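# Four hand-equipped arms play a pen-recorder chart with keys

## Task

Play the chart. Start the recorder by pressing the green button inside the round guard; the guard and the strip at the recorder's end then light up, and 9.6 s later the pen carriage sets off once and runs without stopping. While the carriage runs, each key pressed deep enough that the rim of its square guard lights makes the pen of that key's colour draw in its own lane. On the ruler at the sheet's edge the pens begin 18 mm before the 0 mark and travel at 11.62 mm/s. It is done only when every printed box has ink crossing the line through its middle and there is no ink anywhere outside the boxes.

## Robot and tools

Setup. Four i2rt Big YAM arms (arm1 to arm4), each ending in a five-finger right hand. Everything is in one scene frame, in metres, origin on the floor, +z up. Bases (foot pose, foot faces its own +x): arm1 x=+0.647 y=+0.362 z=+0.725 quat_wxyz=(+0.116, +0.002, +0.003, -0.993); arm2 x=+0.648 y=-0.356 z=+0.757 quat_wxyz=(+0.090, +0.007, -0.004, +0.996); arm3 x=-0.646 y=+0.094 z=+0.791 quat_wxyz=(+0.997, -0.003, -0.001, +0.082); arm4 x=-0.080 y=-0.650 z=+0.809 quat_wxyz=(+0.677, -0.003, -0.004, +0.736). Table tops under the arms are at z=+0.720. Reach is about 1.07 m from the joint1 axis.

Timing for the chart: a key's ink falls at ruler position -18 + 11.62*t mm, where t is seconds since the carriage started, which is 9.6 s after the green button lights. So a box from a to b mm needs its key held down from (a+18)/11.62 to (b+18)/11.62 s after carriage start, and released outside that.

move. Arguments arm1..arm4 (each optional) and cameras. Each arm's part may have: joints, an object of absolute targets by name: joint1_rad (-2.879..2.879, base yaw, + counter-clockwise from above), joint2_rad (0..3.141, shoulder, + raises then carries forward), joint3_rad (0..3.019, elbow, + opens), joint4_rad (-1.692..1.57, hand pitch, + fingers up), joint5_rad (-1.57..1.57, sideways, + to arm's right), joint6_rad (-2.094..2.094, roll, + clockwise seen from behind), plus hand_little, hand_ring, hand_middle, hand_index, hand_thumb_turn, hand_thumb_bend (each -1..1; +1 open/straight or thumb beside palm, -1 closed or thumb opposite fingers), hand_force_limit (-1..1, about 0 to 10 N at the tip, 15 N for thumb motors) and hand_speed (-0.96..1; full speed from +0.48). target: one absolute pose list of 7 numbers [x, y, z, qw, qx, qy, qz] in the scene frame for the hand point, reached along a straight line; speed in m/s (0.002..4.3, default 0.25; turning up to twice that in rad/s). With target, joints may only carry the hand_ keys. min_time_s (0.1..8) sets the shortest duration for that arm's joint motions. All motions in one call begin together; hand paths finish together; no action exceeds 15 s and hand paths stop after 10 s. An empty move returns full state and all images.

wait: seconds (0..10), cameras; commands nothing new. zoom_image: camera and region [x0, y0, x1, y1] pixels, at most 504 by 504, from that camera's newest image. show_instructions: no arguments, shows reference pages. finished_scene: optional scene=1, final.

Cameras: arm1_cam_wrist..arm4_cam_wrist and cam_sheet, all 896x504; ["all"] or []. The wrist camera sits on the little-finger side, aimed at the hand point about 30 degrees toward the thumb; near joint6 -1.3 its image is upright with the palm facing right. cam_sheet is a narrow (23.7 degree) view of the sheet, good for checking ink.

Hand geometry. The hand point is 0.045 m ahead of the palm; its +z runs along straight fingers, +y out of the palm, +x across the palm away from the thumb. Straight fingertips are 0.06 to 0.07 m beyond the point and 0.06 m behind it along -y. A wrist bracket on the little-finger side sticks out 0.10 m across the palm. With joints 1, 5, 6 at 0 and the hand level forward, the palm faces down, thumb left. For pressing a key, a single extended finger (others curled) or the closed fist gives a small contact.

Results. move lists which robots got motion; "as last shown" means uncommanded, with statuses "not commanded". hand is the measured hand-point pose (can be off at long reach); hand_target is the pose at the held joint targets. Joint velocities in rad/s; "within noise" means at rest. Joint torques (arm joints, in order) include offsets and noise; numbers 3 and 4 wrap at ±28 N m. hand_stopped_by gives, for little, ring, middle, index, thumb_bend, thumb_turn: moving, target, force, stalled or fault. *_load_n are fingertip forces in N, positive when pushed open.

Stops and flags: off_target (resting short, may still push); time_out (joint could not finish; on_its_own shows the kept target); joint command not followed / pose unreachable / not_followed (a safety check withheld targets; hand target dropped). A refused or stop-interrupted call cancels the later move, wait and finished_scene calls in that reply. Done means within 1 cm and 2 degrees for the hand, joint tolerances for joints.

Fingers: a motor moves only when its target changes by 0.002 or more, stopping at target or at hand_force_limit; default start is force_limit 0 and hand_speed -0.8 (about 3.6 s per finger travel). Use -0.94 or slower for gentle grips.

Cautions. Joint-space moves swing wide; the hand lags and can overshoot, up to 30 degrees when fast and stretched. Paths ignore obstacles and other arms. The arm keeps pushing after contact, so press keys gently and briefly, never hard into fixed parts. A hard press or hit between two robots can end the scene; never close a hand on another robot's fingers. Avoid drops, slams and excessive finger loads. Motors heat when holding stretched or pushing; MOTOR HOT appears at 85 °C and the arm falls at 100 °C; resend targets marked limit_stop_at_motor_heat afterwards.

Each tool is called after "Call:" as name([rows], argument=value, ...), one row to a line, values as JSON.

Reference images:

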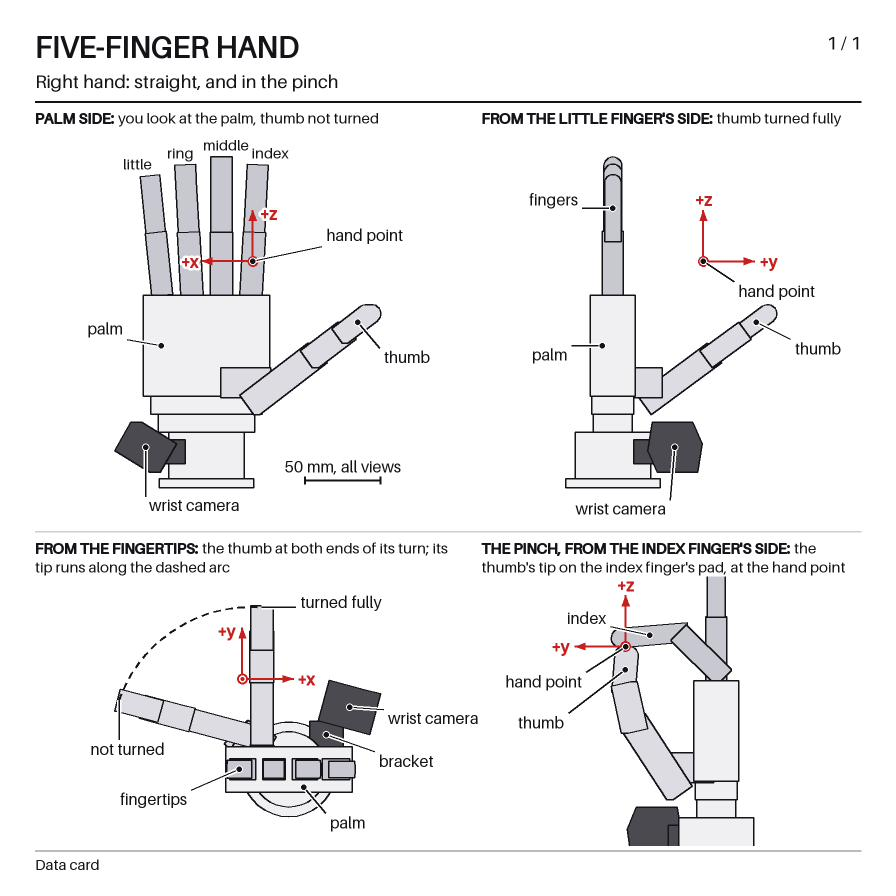

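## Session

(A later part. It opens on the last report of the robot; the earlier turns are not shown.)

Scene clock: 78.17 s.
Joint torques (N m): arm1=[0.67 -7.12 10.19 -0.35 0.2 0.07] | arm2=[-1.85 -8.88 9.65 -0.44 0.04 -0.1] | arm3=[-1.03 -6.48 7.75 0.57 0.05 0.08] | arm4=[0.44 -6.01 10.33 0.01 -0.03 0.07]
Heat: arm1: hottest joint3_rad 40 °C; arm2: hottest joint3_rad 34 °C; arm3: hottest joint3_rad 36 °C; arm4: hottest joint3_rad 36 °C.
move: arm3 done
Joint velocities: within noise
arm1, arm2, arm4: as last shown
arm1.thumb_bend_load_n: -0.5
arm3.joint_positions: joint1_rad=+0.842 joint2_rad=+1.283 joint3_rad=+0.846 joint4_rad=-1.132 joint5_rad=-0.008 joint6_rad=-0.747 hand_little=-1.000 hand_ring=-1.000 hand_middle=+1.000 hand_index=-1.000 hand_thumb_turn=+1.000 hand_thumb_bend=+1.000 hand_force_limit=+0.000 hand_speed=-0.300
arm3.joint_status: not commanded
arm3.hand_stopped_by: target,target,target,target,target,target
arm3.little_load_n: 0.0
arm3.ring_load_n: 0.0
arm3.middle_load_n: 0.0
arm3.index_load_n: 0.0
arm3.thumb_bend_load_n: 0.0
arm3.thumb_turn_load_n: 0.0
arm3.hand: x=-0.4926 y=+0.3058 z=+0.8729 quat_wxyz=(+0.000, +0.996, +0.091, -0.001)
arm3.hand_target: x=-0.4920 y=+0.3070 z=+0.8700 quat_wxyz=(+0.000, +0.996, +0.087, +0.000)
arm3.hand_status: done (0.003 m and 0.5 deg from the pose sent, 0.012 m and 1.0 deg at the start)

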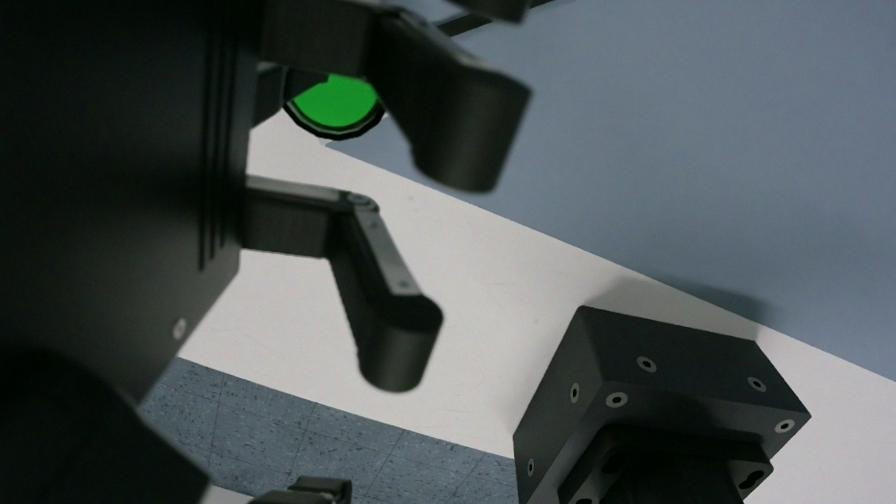

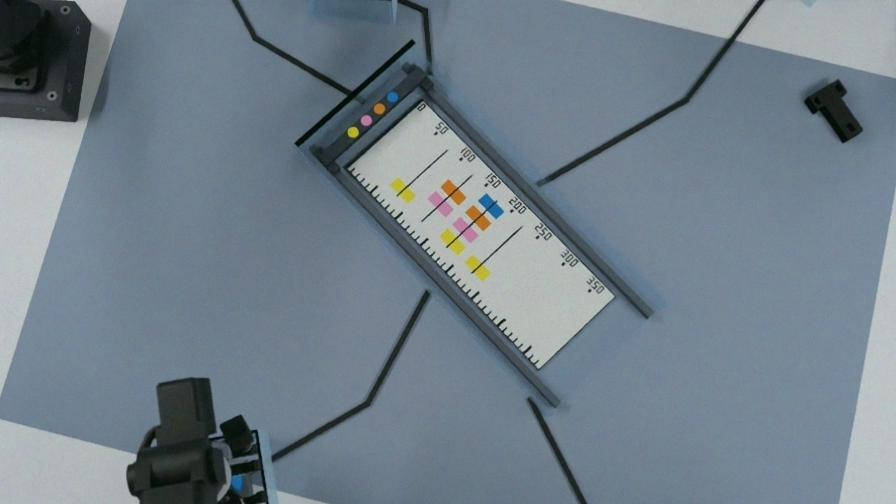

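Call:
move(arm3={"target": [-0.492, 0.307, 0.861, 0, 0.9962, 0.087, 0], "speed": 0.1}, cameras=["arm3_cam_wrist", "cam_sheet"])

Scene clock: 79.27 s.
Joint torques (N m): arm1=[0.03 -8.06 10.21 -0.17 0.14 0.01] | arm2=[-2.02 -9.05 9.62 -0.29 0.03 -0.13] | arm3=[-1.44 -6.48 7.53 0.5 0.06 0.07] | arm4=[-0.15 -6.18 10.22 0.1 -0.02 0.07]
Heat: arm1: hottest joint3_rad 40 °C; arm2: hottest joint3_rad 34 °C; arm3: hottest joint3_rad 36 °C; arm4: hottest joint3_rad 36 °C.
move: arm3 done
Joint velocities: within noise
arm1, arm2, arm4: as last shown
arm1.thumb_bend_load_n: 0.0
arm3.joint_positions: joint1_rad=+0.842 joint2_rad=+1.296 joint3_rad=+0.831 joint4_rad=-1.104 joint5_rad=-0.008 joint6_rad=-0.747 hand_little=-1.000 hand_ring=-1.000 hand_middle=+1.000 hand_index=-1.000 hand_thumb_turn=+1.000 hand_thumb_bend=+1.000 hand_force_limit=+0.000 hand_speed=-0.300
arm3.joint_status: not commanded
arm3.hand_stopped_by: target,target,target,target,target,target
arm3.little_load_n: 0.0
arm3.ring_load_n: 0.0
arm3.middle_load_n: 0.0
arm3.index_load_n: 0.0
arm3.thumb_bend_load_n: 0.0
arm3.thumb_turn_load_n: 0.0
arm3.hand: x=-0.4925 y=+0.3058 z=+0.8639 quat_wxyz=(+0.000, +0.996, +0.091, -0.002)
arm3.hand_target: x=-0.4920 y=+0.3070 z=+0.8610 quat_wxyz=(+0.000, +0.996, +0.087, +0.000)
arm3.hand_status: done (0.003 m and 0.5 deg from the pose sent, 0.012 m and 0.5 deg at the start)

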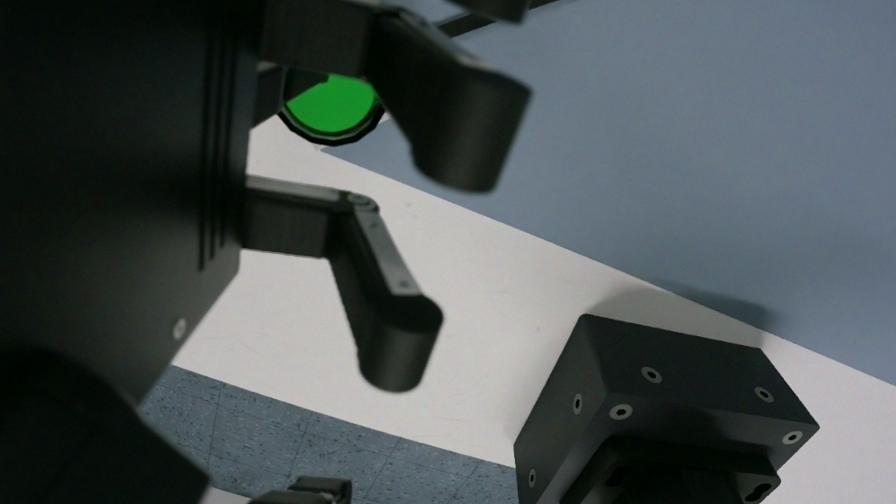

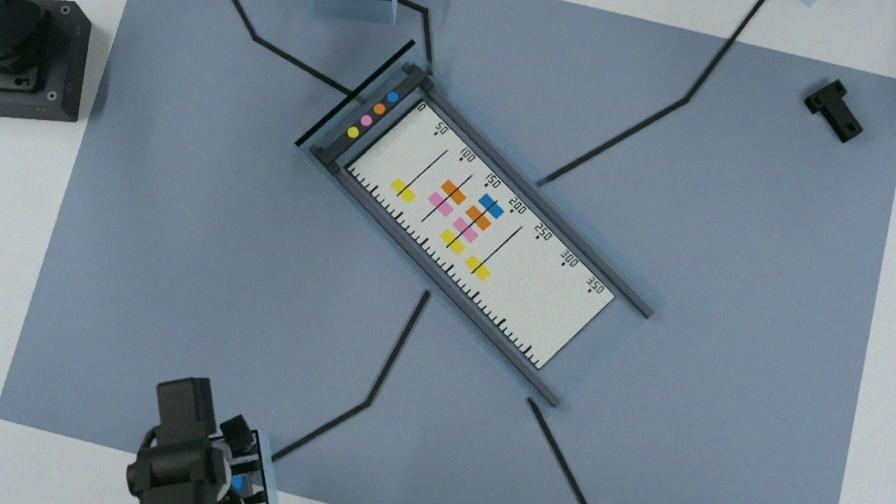

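Call:
move(arm3={"target": [-0.492, 0.307, 0.852, 0, 0.9962, 0.087, 0], "speed": 0.1}, cameras=["arm3_cam_wrist", "cam_sheet"])

Scene clock: 80.33 s.
Joint torques (N m): arm1=[0.91 -7.53 10.15 -0.28 0.13 0.07] | arm2=[-2.14 -9.11 9.65 -0.36 0.03 -0.14] | arm3=[-1.2 -6.48 7.42 0.43 0.05 0.09] | arm4=[0.44 -6.53 10.28 -0.02 -0.02 0.06]
Heat: arm1: hottest joint3_rad 41 °C; arm2: hottest joint3_rad 34 °C; arm3: hottest joint3_rad 36 °C; arm4: hottest joint3_rad 36 °C.
move: arm3 done
Joint velocities: within noise
arm1, arm2, arm4: as last shown
arm3.joint_positions: joint1_rad=+0.842 joint2_rad=+1.309 joint3_rad=+0.816 joint4_rad=-1.076 joint5_rad=-0.008 joint6_rad=-0.747 hand_little=-1.000 hand_ring=-1.000 hand_middle=+1.000 hand_index=-1.000 hand_thumb_turn=+1.000 hand_thumb_bend=+1.000 hand_force_limit=+0.000 hand_speed=-0.300
arm3.joint_status: not commanded
arm3.hand_stopped_by: target,target,target,target,target,target
arm3.little_load_n: 0.0
arm3.ring_load_n: 0.5
arm3.middle_load_n: 0.0
arm3.index_load_n: 0.0
arm3.thumb_bend_load_n: -0.5
arm3.thumb_turn_load_n: 0.5
arm3.hand: x=-0.4924 y=+0.3058 z=+0.8549 quat_wxyz=(+0.000, +0.996, +0.091, -0.002)
arm3.hand_target: x=-0.4920 y=+0.3069 z=+0.8521 quat_wxyz=(+0.000, +0.996, +0.087, +0.000)
arm3.hand_status: done (0.003 m and 0.5 deg from the pose sent, 0.012 m and 0.5 deg at the start)

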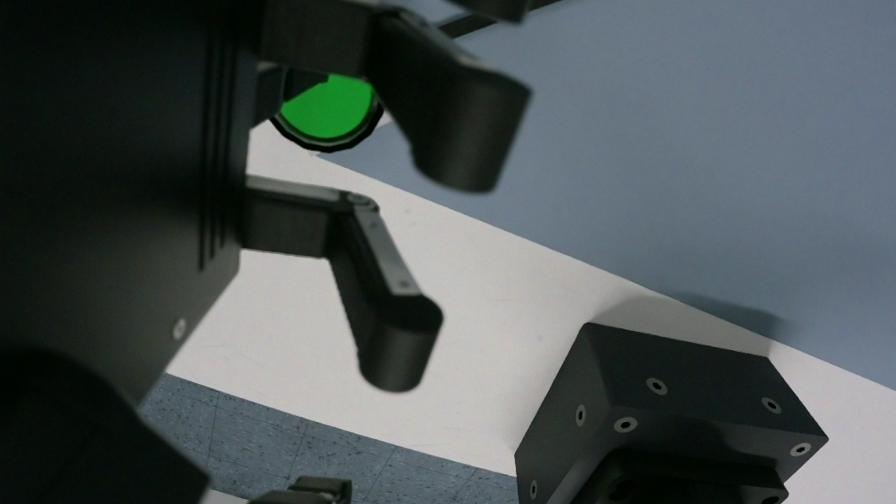

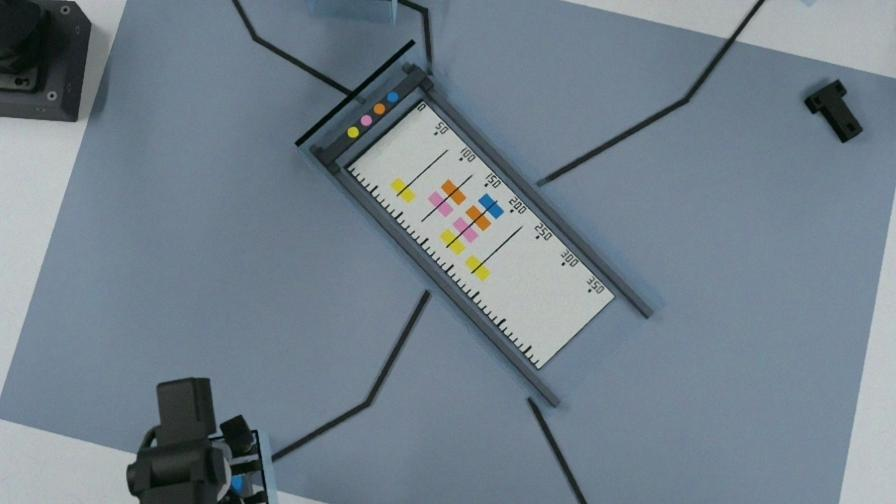

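Call:
move(arm3={"target": [-0.492, 0.307, 0.844, 0, 0.9962, 0.087, 0], "speed": 0.1}, cameras=["arm3_cam_wrist", "cam_sheet"])

Scene clock: 81.40 s.
Joint torques (N m): arm1=[0.15 -8.06 10.22 -0.27 0.16 0.05] | arm2=[-1.9 -9 9.66 -0.4 0.04 -0.14] | arm3=[-1.08 -6.36 7.34 0.49 0.03 0.07] | arm4=[0.73 -6.07 10.28 0.08 -0.02 0.09]
Heat: arm1: hottest joint3_rad 41 °C; arm2: hottest joint3_rad 34 °C; arm3: hottest joint3_rad 36 °C; arm4: hottest joint3_rad 36 °C.
move: arm3 done
Joint velocities: within noise
arm1, arm2, arm4: as last shown
arm3.joint_positions: joint1_rad=+0.842 joint2_rad=+1.321 joint3_rad=+0.803 joint4_rad=-1.051 joint5_rad=-0.008 joint6_rad=-0.747 hand_little=-1.000 hand_ring=-1.000 hand_middle=+1.000 hand_index=-1.000 hand_thumb_turn=+1.000 hand_thumb_bend=+1.000 hand_force_limit=+0.000 hand_speed=-0.300
arm3.joint_status: not commanded
arm3.hand_stopped_by: target,target,target,target,target,target
arm3.little_load_n: 0.0
arm3.ring_load_n: 0.0
arm3.middle_load_n: 0.0
arm3.index_load_n: 0.5
arm3.thumb_bend_load_n: 0.0
arm3.thumb_turn_load_n: 0.0
arm3.hand: x=-0.4923 y=+0.3059 z=+0.8469 quat_wxyz=(+0.000, +0.996, +0.091, -0.001)
arm3.hand_target: x=-0.4920 y=+0.3070 z=+0.8441 quat_wxyz=(+0.000, +0.996, +0.087, +0.000)
arm3.hand_status: done (0.003 m and 0.5 deg from the pose sent, 0.011 m and 0.5 deg at the start)

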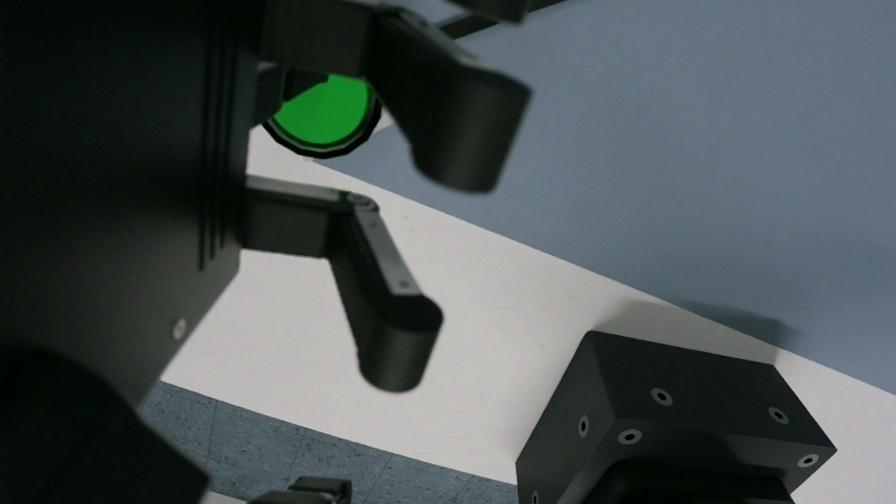

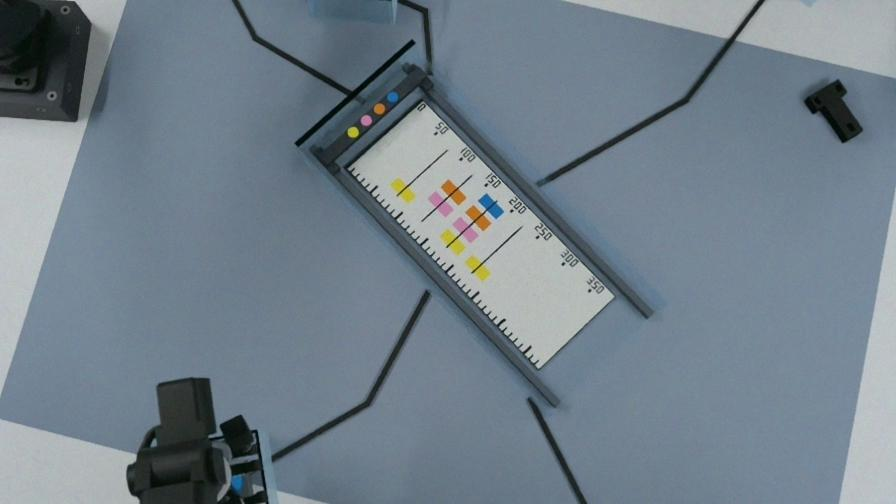

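Call:
zoom_image(camera="arm3_cam_wrist", region=[230, 40, 430, 180])

Scaled by 2.520 from the camera's image (finer frame: 1280x720).

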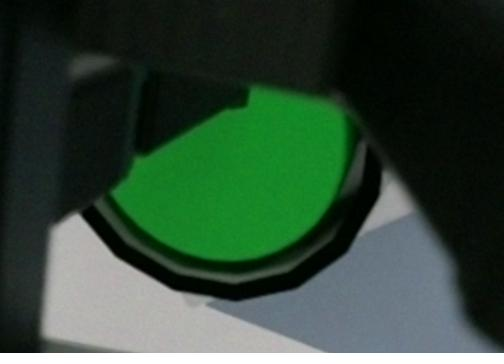

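Call:
move(arm3={"target": [-0.498, 0.309, 0.836, 0, 0.9962, 0.087, 0], "speed": 0.1}, cameras=["arm3_cam_wrist", "cam_sheet"])

Scene clock: 83.27 s.
Joint torques (N m): arm1=[-0.26 -7.59 10.35 -0.54 0.15 0.03] | arm2=[-1.67 -9.05 9.66 -0.46 0.04 -0.12] | arm3=[-0.09 -6.18 6.72 0.58 0.06 0.1] | arm4=[0.62 -6.07 10.32 0.16 -0.03 0.08]
Heat: arm1: hottest joint3_rad 41 °C; arm2: hottest joint3_rad 34 °C; arm3: hottest joint3_rad 36 °C; arm4: hottest joint3_rad 36 °C.
move: arm3 done
Joint velocities: arm1=[within noise] | arm2=[within noise] | arm3=[-0.005 0.005 0.002 -0.002 0.154 -0.037] | arm4=[within noise]
arm1.joint_positions: joint1_rad=-0.785 joint2_rad=+1.339 joint3_rad=+1.010 joint4_rad=-1.282 joint5_rad=-0.009 joint6_rad=-1.614 hand_little=-1.000 hand_ring=-1.000 hand_middle=+1.000 hand_index=-1.000 hand_thumb_turn=+1.000 hand_thumb_bend=+1.000 hand_force_limit=+0.000 hand_speed=-0.300
arm1.joint_status: not commanded
arm1.hand_stopped_by: target,target,target,target,target,target
arm1.little_load_n: 0.0
arm1.ring_load_n: 0.0
arm1.middle_load_n: 0.0
arm1.index_load_n: 0.0
arm1.thumb_bend_load_n: 0.0
arm1.thumb_turn_load_n: 0.0
arm1.hand: x=+0.4028 y=+0.5820 z=+0.8493 quat_wxyz=(-0.019, -0.252, -0.967, +0.006)
arm1.hand_target: x=+0.3885 y=+0.5847 z=+0.8649 quat_wxyz=(+0.000, -0.250, -0.968, +0.000)
arm1.hand_status: not commanded
arm2.joint_positions: joint1_rad=+0.739 joint2_rad=+1.482 joint3_rad=+1.016 joint4_rad=-1.137 joint5_rad=-0.013 joint6_rad=-0.825 hand_little=-1.000 hand_ring=-1.000 hand_middle=+1.000 hand_index=-1.000 hand_thumb_turn=+1.000 hand_thumb_bend=+1.000 hand_force_limit=+0.000 hand_speed=-0.300
arm2.joint_status: not commanded
arm2.hand_stopped_by: target,target,target,target,target,target
arm2.little_load_n: 0.0
arm2.ring_load_n: 0.0
arm2.middle_load_n: 0.0
arm2.index_load_n: 0.0
arm2.thumb_bend_load_n: 0.0
arm2.thumb_turn_load_n: 0.5
arm2.hand: x=+0.3624 y=-0.5115 z=+0.8347 quat_wxyz=(+0.010, +0.094, +0.996, +0.009)
arm2.hand_target: x=+0.3495 y=-0.5172 z=+0.8509 quat_wxyz=(-0.008, +0.093, +0.996, -0.004)
arm2.hand_status: not commanded
arm3.joint_positions: joint1_rad=+0.846 joint2_rad=+1.324 joint3_rad=+0.793 joint4_rad=-1.029 joint5_rad=-0.008 joint6_rad=-0.730 hand_little=-1.000 hand_ring=-1.000 hand_middle=+1.000 hand_index=-1.000 hand_thumb_turn=+1.000 hand_thumb_bend=+1.000 hand_force_limit=+0.000 hand_speed=-0.300
arm3.joint_status: not commanded
arm3.hand_stopped_by: target,target,target,target,target,target
arm3.little_load_n: 0.0
arm3.ring_load_n: 0.5
arm3.middle_load_n: 0.0
arm3.index_load_n: 0.0
arm3.thumb_bend_load_n: 0.0
arm3.thumb_turn_load_n: 0.0
arm3.hand: x=-0.4938 y=+0.3076 z=+0.8418 quat_wxyz=(-0.004, +0.996, +0.085, +0.001)
arm3.hand_target: x=-0.4980 y=+0.3089 z=+0.8362 quat_wxyz=(+0.000, +0.996, +0.087, +0.000)
arm3.hand_status: done (0.007 m and 0.5 deg from the pose sent, 0.013 m and 0.5 deg at the start)
arm4.joint_positions: joint1_rad=+0.322 joint2_rad=+1.315 joint3_rad=+0.732 joint4_rad=-0.996 joint5_rad=-0.010 joint6_rad=-1.612 hand_little=-1.000 hand_ring=-1.000 hand_middle=+1.000 hand_index=-1.000 hand_thumb_turn=+1.000 hand_thumb_bend=+1.000 hand_force_limit=+0.000 hand_speed=-0.300
arm4.joint_status: not commanded
arm4.hand_stopped_by: target,target,target,target,target,target
arm4.little_load_n: 0.0
arm4.ring_load_n: 0.0
arm4.middle_load_n: 0.0
arm4.index_load_n: 0.0
arm4.thumb_bend_load_n: -0.5
arm4.thumb_turn_load_n: 0.0
arm4.hand: x=-0.1364 y=-0.3690 z=+0.8443 quat_wxyz=(+0.004, +0.532, +0.846, -0.003)
arm4.hand_target: x=-0.1448 y=-0.3554 z=+0.8598 quat_wxyz=(-0.012, +0.531, +0.847, +0.009)
arm4.hand_status: not commanded

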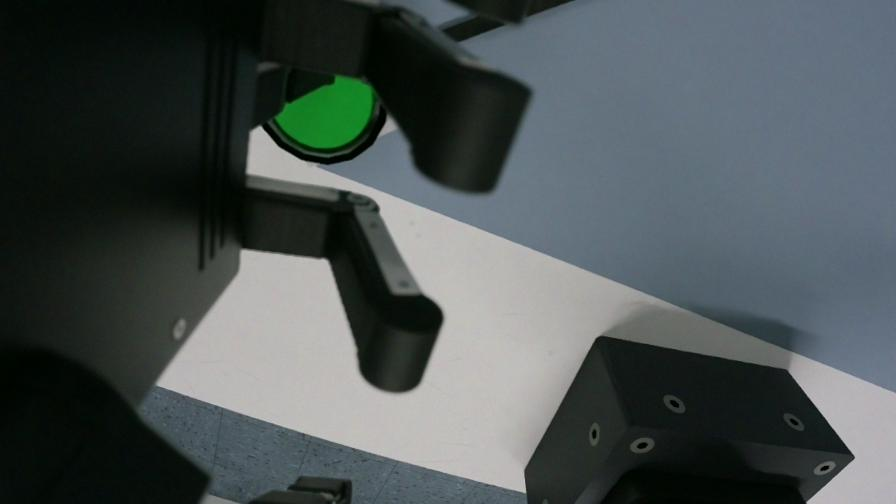

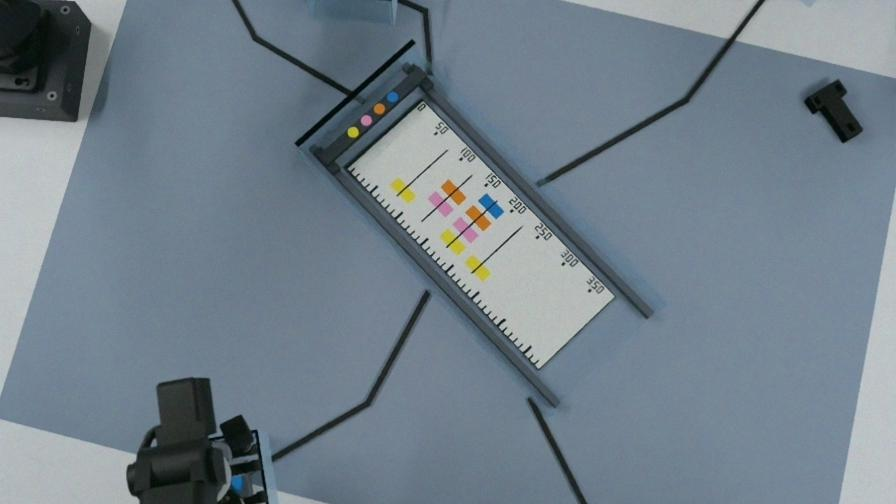

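Call:
move(arm3={"target": [-0.498, 0.309, 0.828, 0, 0.9962, 0.087, 0], "speed": 0.1}, cameras=["arm3_cam_wrist", "cam_sheet"])

Scene clock: 84.43 s.
Joint torques (N m): arm1=[0.67 -8.47 10.25 -0.34 0.15 0.07] | arm2=[-2.02 -9 9.62 -0.47 0.05 -0.11] | arm3=[0.09 -5.25 6.41 1.02 0.02 0.11] | arm4=[0.15 -6.42 10.18 0.14 -0.07 0.11]
Heat: arm1: hottest joint3_rad 41 °C; arm2: hottest joint3_rad 34 °C; arm3: hottest joint3_rad 36 °C; arm4: hottest joint3_rad 36 °C.
move: arm3 off_target
Joint velocities: within noise
arm1, arm2, arm4: as last shown
arm2.thumb_turn_load_n: 0.0
arm3.joint_positions: joint1_rad=+0.847 joint2_rad=+1.327 joint3_rad=+0.785 joint4_rad=-1.013 joint5_rad=-0.008 joint6_rad=-0.730 hand_little=-1.000 hand_ring=-1.000 hand_middle=+1.000 hand_index=-1.000 hand_thumb_turn=+1.000 hand_thumb_bend=+1.000 hand_force_limit=+0.000 hand_speed=-0.300
arm3.joint_status: not commanded
arm3.hand_stopped_by: target,target,target,target,target,target
arm3.little_load_n: 0.0
arm3.ring_load_n: 0.0
arm3.middle_load_n: -1.0
arm3.index_load_n: 0.0
arm3.thumb_bend_load_n: 0.0
arm3.thumb_turn_load_n: 0.0
arm3.hand: x=-0.4938 y=+0.3079 z=+0.8380 quat_wxyz=(-0.005, +0.996, +0.085, +0.002)
arm3.hand_target: x=-0.4980 y=+0.3087 z=+0.8284 quat_wxyz=(+0.000, +0.996, +0.087, +0.000)
arm3.hand_status: off_target (0.011 m and 0.7 deg from the pose sent, 0.014 m and 0.5 deg at the start)
arm4.index_load_n: 0.5
arm4.thumb_bend_load_n: 0.0

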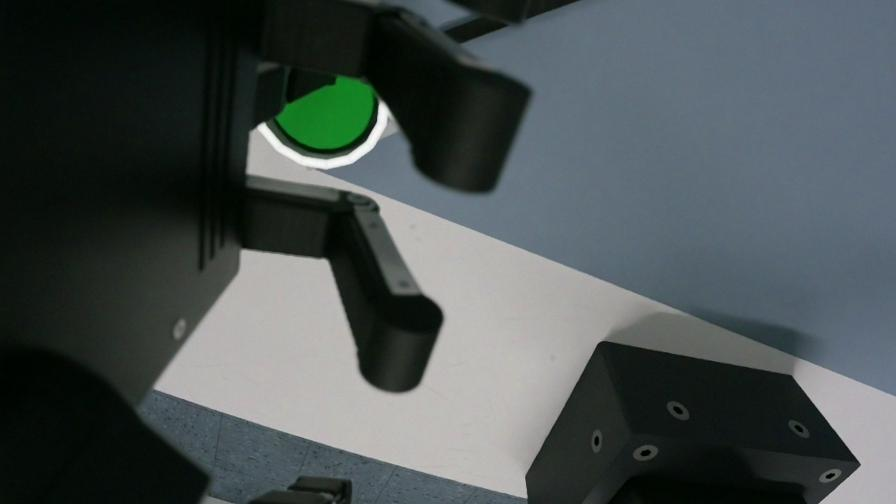

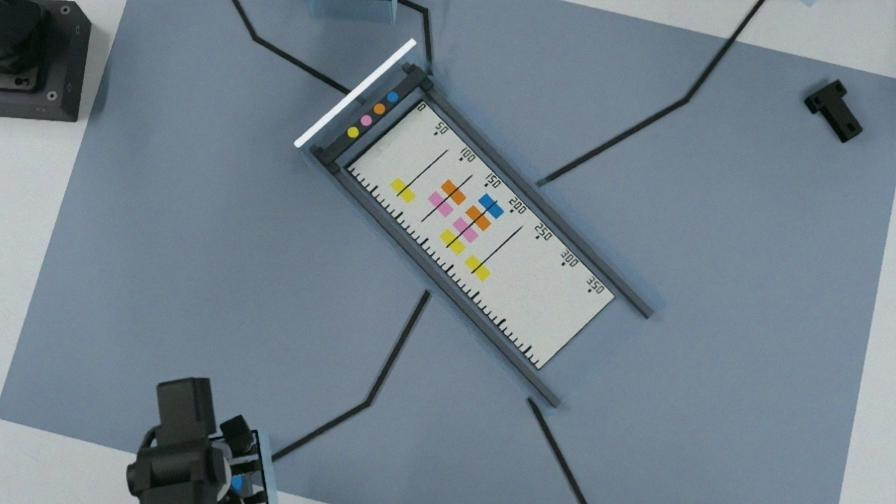

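Call:
move(arm3={"target": [-0.493, 0.308, 0.950, 0, 0.9962, 0.087, 0], "speed": 0.3})

Call:
move(arm3={"target": [-0.239, 0.2733, 0.950, -0.004, 0.9962, 0.087, 0.010], "speed": 0.3})

Call:
move(arm3={"target": [-0.239, 0.2733, 0.867, -0.004, 0.9962, 0.087, 0.008], "speed": 0.2})

Call:
wait(seconds=7.3, cameras=["cam_sheet"])

Call:
zoom_image(camera="cam_sheet", region=[330, 60, 450, 180])

Scene clock: 85.83 s.
Joint torques (N m): arm1=[1.08 -8.29 10.1 -0.12 0.2 0.07] | arm2=[-1.79 -9.05 9.62 -0.43 0.04 -0.12] | arm3=[-1.49 -6.48 11.07 -0.18 -0.04 -0.08] | arm4=[0.09 -6.18 10.35 0.21 -0.01 0.09]
Heat: arm1: hottest joint3_rad 41 °C; arm2: hottest joint3_rad 34 °C; arm3: hottest joint3_rad 36 °C; arm4: hottest joint3_rad 36 °C.
move: arm3 off_target
Joint velocities: within noise
arm1, arm2, arm4: as last shown
arm3.joint_positions: joint1_rad=+0.847 joint2_rad=+1.210 joint3_rad=+0.970 joint4_rad=-1.345 joint5_rad=-0.006 joint6_rad=-0.730 hand_little=-1.000 hand_ring=-1.000 hand_middle=+1.000 hand_index=-1.000 hand_thumb_turn=+1.000 hand_thumb_bend=+1.000 hand_force_limit=+0.000 hand_speed=-0.300
arm3.joint_status: not commanded
arm3.hand_stopped_by: target,target,target,target,target,target
arm3.little_load_n: 0.5
arm3.ring_load_n: 0.0
arm3.middle_load_n: 0.0
arm3.index_load_n: 0.0
arm3.thumb_bend_load_n: 0.0
arm3.thumb_turn_load_n: 0.5
arm3.hand: x=-0.4981 y=+0.3011 z=+0.9409 quat_wxyz=(+0.007, +0.996, +0.085, -0.005)
arm3.hand_target: x=-0.4931 y=+0.3078 z=+0.9500 quat_wxyz=(+0.000, +0.996, +0.087, +0.000)
arm3.hand_status: off_target (0.013 m and 1.0 deg from the pose sent, 0.112 m and 0.7 deg at the start)
arm4.index_load_n: 0.0
arm4.thumb_bend_load_n: -0.5
pictures: none

Scene clock: 87.53 s.
Joint torques (N m): arm1=[1.03 -8.47 10.03 -0.31 0.19 0.09] | arm2=[-1.79 -8.94 9.65 -0.42 0.04 -0.12] | arm3=[-1.44 -13.33 12.44 -0.21 -0.07 -0.14] | arm4=[0.38 -6.18 10.28 -0.06 -0.05 0.11]
Heat: arm1: hottest joint3_rad 41 °C; arm2: hottest joint3_rad 34 °C; arm3: hottest joint3_rad 36 °C; arm4: hottest joint3_rad 37 °C.
move: arm3 off_target
Joint velocities: within noise
arm1, arm2, arm4: as last shown
arm3.joint_positions: joint1_rad=+0.354 joint2_rad=+1.629 joint3_rad=+1.381 joint4_rad=-1.338 joint5_rad=-0.004 joint6_rad=-1.218 hand_little=-1.000 hand_ring=-1.000 hand_middle=+1.000 hand_index=-1.000 hand_thumb_turn=+1.000 hand_thumb_bend=+1.000 hand_force_limit=+0.000 hand_speed=-0.300
arm3.joint_status: not commanded
arm3.hand_stopped_by: target,target,target,target,target,target
arm3.little_load_n: 0.0
arm3.ring_load_n: 0.0
arm3.middle_load_n: 0.0
arm3.index_load_n: 0.0
arm3.thumb_bend_load_n: 0.0
arm3.thumb_turn_load_n: 0.0
arm3.hand: x=-0.2525 y=+0.2672 z=+0.9340 quat_wxyz=(+0.005, +0.997, +0.083, -0.007)
arm3.hand_target: x=-0.2396 y=+0.2730 z=+0.9501 quat_wxyz=(-0.004, +0.996, +0.087, +0.010)
arm3.hand_status: off_target (0.022 m and 2.2 deg from the pose sent, 0.261 m and 2.1 deg at the start)
arm4.ring_load_n: 0.5
arm4.thumb_bend_load_n: 0.0
pictures: none

Scene clock: 88.63 s.
Joint torques (N m): arm1=[1.79 -8.94 10.14 -0.21 0.19 0.04] | arm2=[-1.67 -9.05 9.65 -0.32 0.05 -0.13] | arm3=[-1.44 -14.51 8.32 0.43 -0.09 -0.12] | arm4=[0.44 -6.3 10.36 -0.01 -0.03 0.04]
Heat: arm1: hottest joint3_rad 41 °C; arm2: hottest joint3_rad 34 °C; arm3: hottest joint3_rad 36 °C; arm4: hottest joint3_rad 37 °C.
move: arm3 done
Joint velocities: within noise
arm1, arm2, arm4: as last shown
arm2.index_load_n: 0.5
arm3.joint_positions: joint1_rad=+0.354 joint2_rad=+1.708 joint3_rad=+1.282 joint4_rad=-1.153 joint5_rad=-0.005 joint6_rad=-1.218 hand_little=-1.000 hand_ring=-1.000 hand_middle=+1.000 hand_index=-1.000 hand_thumb_turn=+1.000 hand_thumb_bend=+1.000 hand_force_limit=+0.000 hand_speed=-0.300
arm3.joint_status: not commanded
arm3.hand_stopped_by: target,target,target,target,target,target
arm3.little_load_n: 0.0
arm3.ring_load_n: 0.5
arm3.middle_load_n: 0.5
arm3.index_load_n: 0.0
arm3.thumb_bend_load_n: 0.0
arm3.thumb_turn_load_n: 0.0
arm3.hand: x=-0.2446 y=+0.2715 z=+0.8617 quat_wxyz=(+0.002, +0.997, +0.083, -0.003)
arm3.hand_target: x=-0.2391 y=+0.2733 z=+0.8671 quat_wxyz=(-0.004, +0.996, +0.087, +0.008)
arm3.hand_status: done (0.008 m and 1.6 deg from the pose sent, 0.069 m and 2.1 deg at the start)
arm4.ring_load_n: 0.0
pictures: none

Scene clock: 95.93 s.
Joint torques (N m): arm1=[0.91 -7.36 10.06 -0.36 0.16 0.03] | arm2=[-2.14 -8.88 9.58 -0.38 0.02 -0.12] | arm3=[-1.49 -14.39 8.39 0.49 -0.08 -0.17] | arm4=[0.5 -6.3 10.26 0.06 -0.05 0.08]
Heat: arm1: hottest joint3_rad 42 °C; arm2: hottest joint3_rad 35 °C; arm3: hottest joint3_rad 36 °C; arm4: hottest joint3_rad 37 °C.
Joint velocities: within noise
arm1.joint_positions: joint1_rad=-0.785 joint2_rad=+1.339 joint3_rad=+1.010 joint4_rad=-1.282 joint5_rad=-0.009 joint6_rad=-1.614 hand_little=-1.000 hand_ring=-1.000 hand_middle=+1.000 hand_index=-1.000 hand_thumb_turn=+1.000 hand_thumb_bend=+1.000 hand_force_limit=+0.000 hand_speed=-0.300
arm1.joint_status: not commanded
arm1.hand_stopped_by: target,target,target,target,target,target
arm1.little_load_n: 0.0
arm1.ring_load_n: 0.0
arm1.middle_load_n: 0.0
arm1.index_load_n: 0.0
arm1.thumb_bend_load_n: 0.0
arm1.thumb_turn_load_n: 0.0
arm1.hand: x=+0.4028 y=+0.5820 z=+0.8493 quat_wxyz=(-0.019, -0.252, -0.967, +0.006)
arm1.hand_target: x=+0.3885 y=+0.5847 z=+0.8649 quat_wxyz=(+0.000, -0.250, -0.968, +0.000)
arm1.hand_status: not commanded
arm2.joint_positions: joint1_rad=+0.739 joint2_rad=+1.482 joint3_rad=+1.016 joint4_rad=-1.137 joint5_rad=-0.013 joint6_rad=-0.825 hand_little=-1.000 hand_ring=-1.000 hand_middle=+1.000 hand_index=-1.000 hand_thumb_turn=+1.000 hand_thumb_bend=+1.000 hand_force_limit=+0.000 hand_speed=-0.300
arm2.joint_status: not commanded
arm2.hand_stopped_by: target,target,target,target,target,target
arm2.little_load_n: 0.0
arm2.ring_load_n: 0.0
arm2.middle_load_n: 0.0
arm2.index_load_n: 0.0
arm2.thumb_bend_load_n: 0.0
arm2.thumb_turn_load_n: 0.0
arm2.hand: x=+0.3624 y=-0.5115 z=+0.8347 quat_wxyz=(+0.010, +0.094, +0.996, +0.009)
arm2.hand_target: x=+0.3495 y=-0.5172 z=+0.8509 quat_wxyz=(-0.008, +0.093, +0.996, -0.004)
arm2.hand_status: not commanded
arm3.joint_positions: joint1_rad=+0.354 joint2_rad=+1.708 joint3_rad=+1.282 joint4_rad=-1.153 joint5_rad=-0.005 joint6_rad=-1.218 hand_little=-1.000 hand_ring=-1.000 hand_middle=+1.000 hand_index=-1.000 hand_thumb_turn=+1.000 hand_thumb_bend=+1.000 hand_force_limit=+0.000 hand_speed=-0.300
arm3.joint_status: not commanded
arm3.hand_stopped_by: target,target,target,target,target,target
arm3.little_load_n: 0.0
arm3.ring_load_n: 0.0
arm3.middle_load_n: 0.0
arm3.index_load_n: 0.0
arm3.thumb_bend_load_n: 0.0
arm3.thumb_turn_load_n: 0.0
arm3.hand: x=-0.2446 y=+0.2715 z=+0.8617 quat_wxyz=(+0.002, +0.997, +0.083, -0.003)
arm3.hand_target: x=-0.2391 y=+0.2733 z=+0.8671 quat_wxyz=(-0.004, +0.996, +0.087, +0.008)
arm3.hand_status: done (0.008 m and 1.6 deg from the pose sent, 0.069 m and 2.1 deg at the start)
arm4.joint_positions: joint1_rad=+0.322 joint2_rad=+1.315 joint3_rad=+0.732 joint4_rad=-0.996 joint5_rad=-0.010 joint6_rad=-1.612 hand_little=-1.000 hand_ring=-1.000 hand_middle=+1.000 hand_index=-1.000 hand_thumb_turn=+1.000 hand_thumb_bend=+1.000 hand_force_limit=+0.000 hand_speed=-0.300
arm4.joint_status: not commanded
arm4.hand_stopped_by: target,target,target,target,target,target
arm4.little_load_n: 0.0
arm4.ring_load_n: 0.0
arm4.middle_load_n: 0.0
arm4.index_load_n: 0.0
arm4.thumb_bend_load_n: -0.5
arm4.thumb_turn_load_n: 0.0
arm4.hand: x=-0.1364 y=-0.3690 z=+0.8443 quat_wxyz=(+0.004, +0.532, +0.846, -0.003)
arm4.hand_target: x=-0.1448 y=-0.3554 z=+0.8598 quat_wxyz=(-0.012, +0.531, +0.847, +0.009)
arm4.hand_status: not commanded
wait: 7.30 s; at rest by 0.27 s

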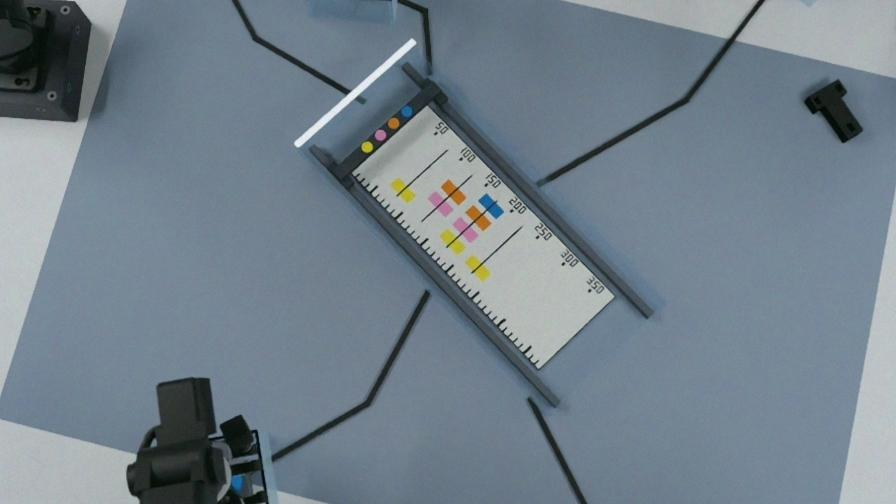

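Scaled by 4.200 from the camera's image (finer frame: 1280x720).

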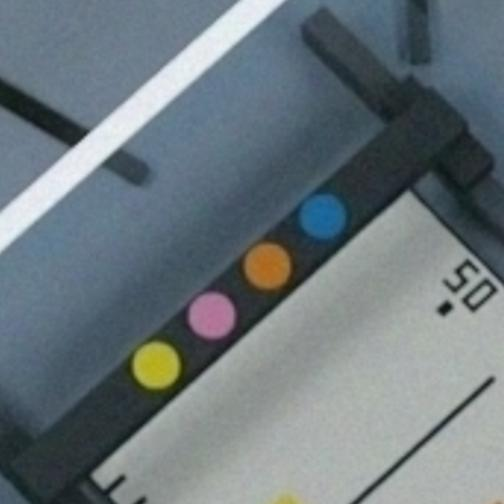

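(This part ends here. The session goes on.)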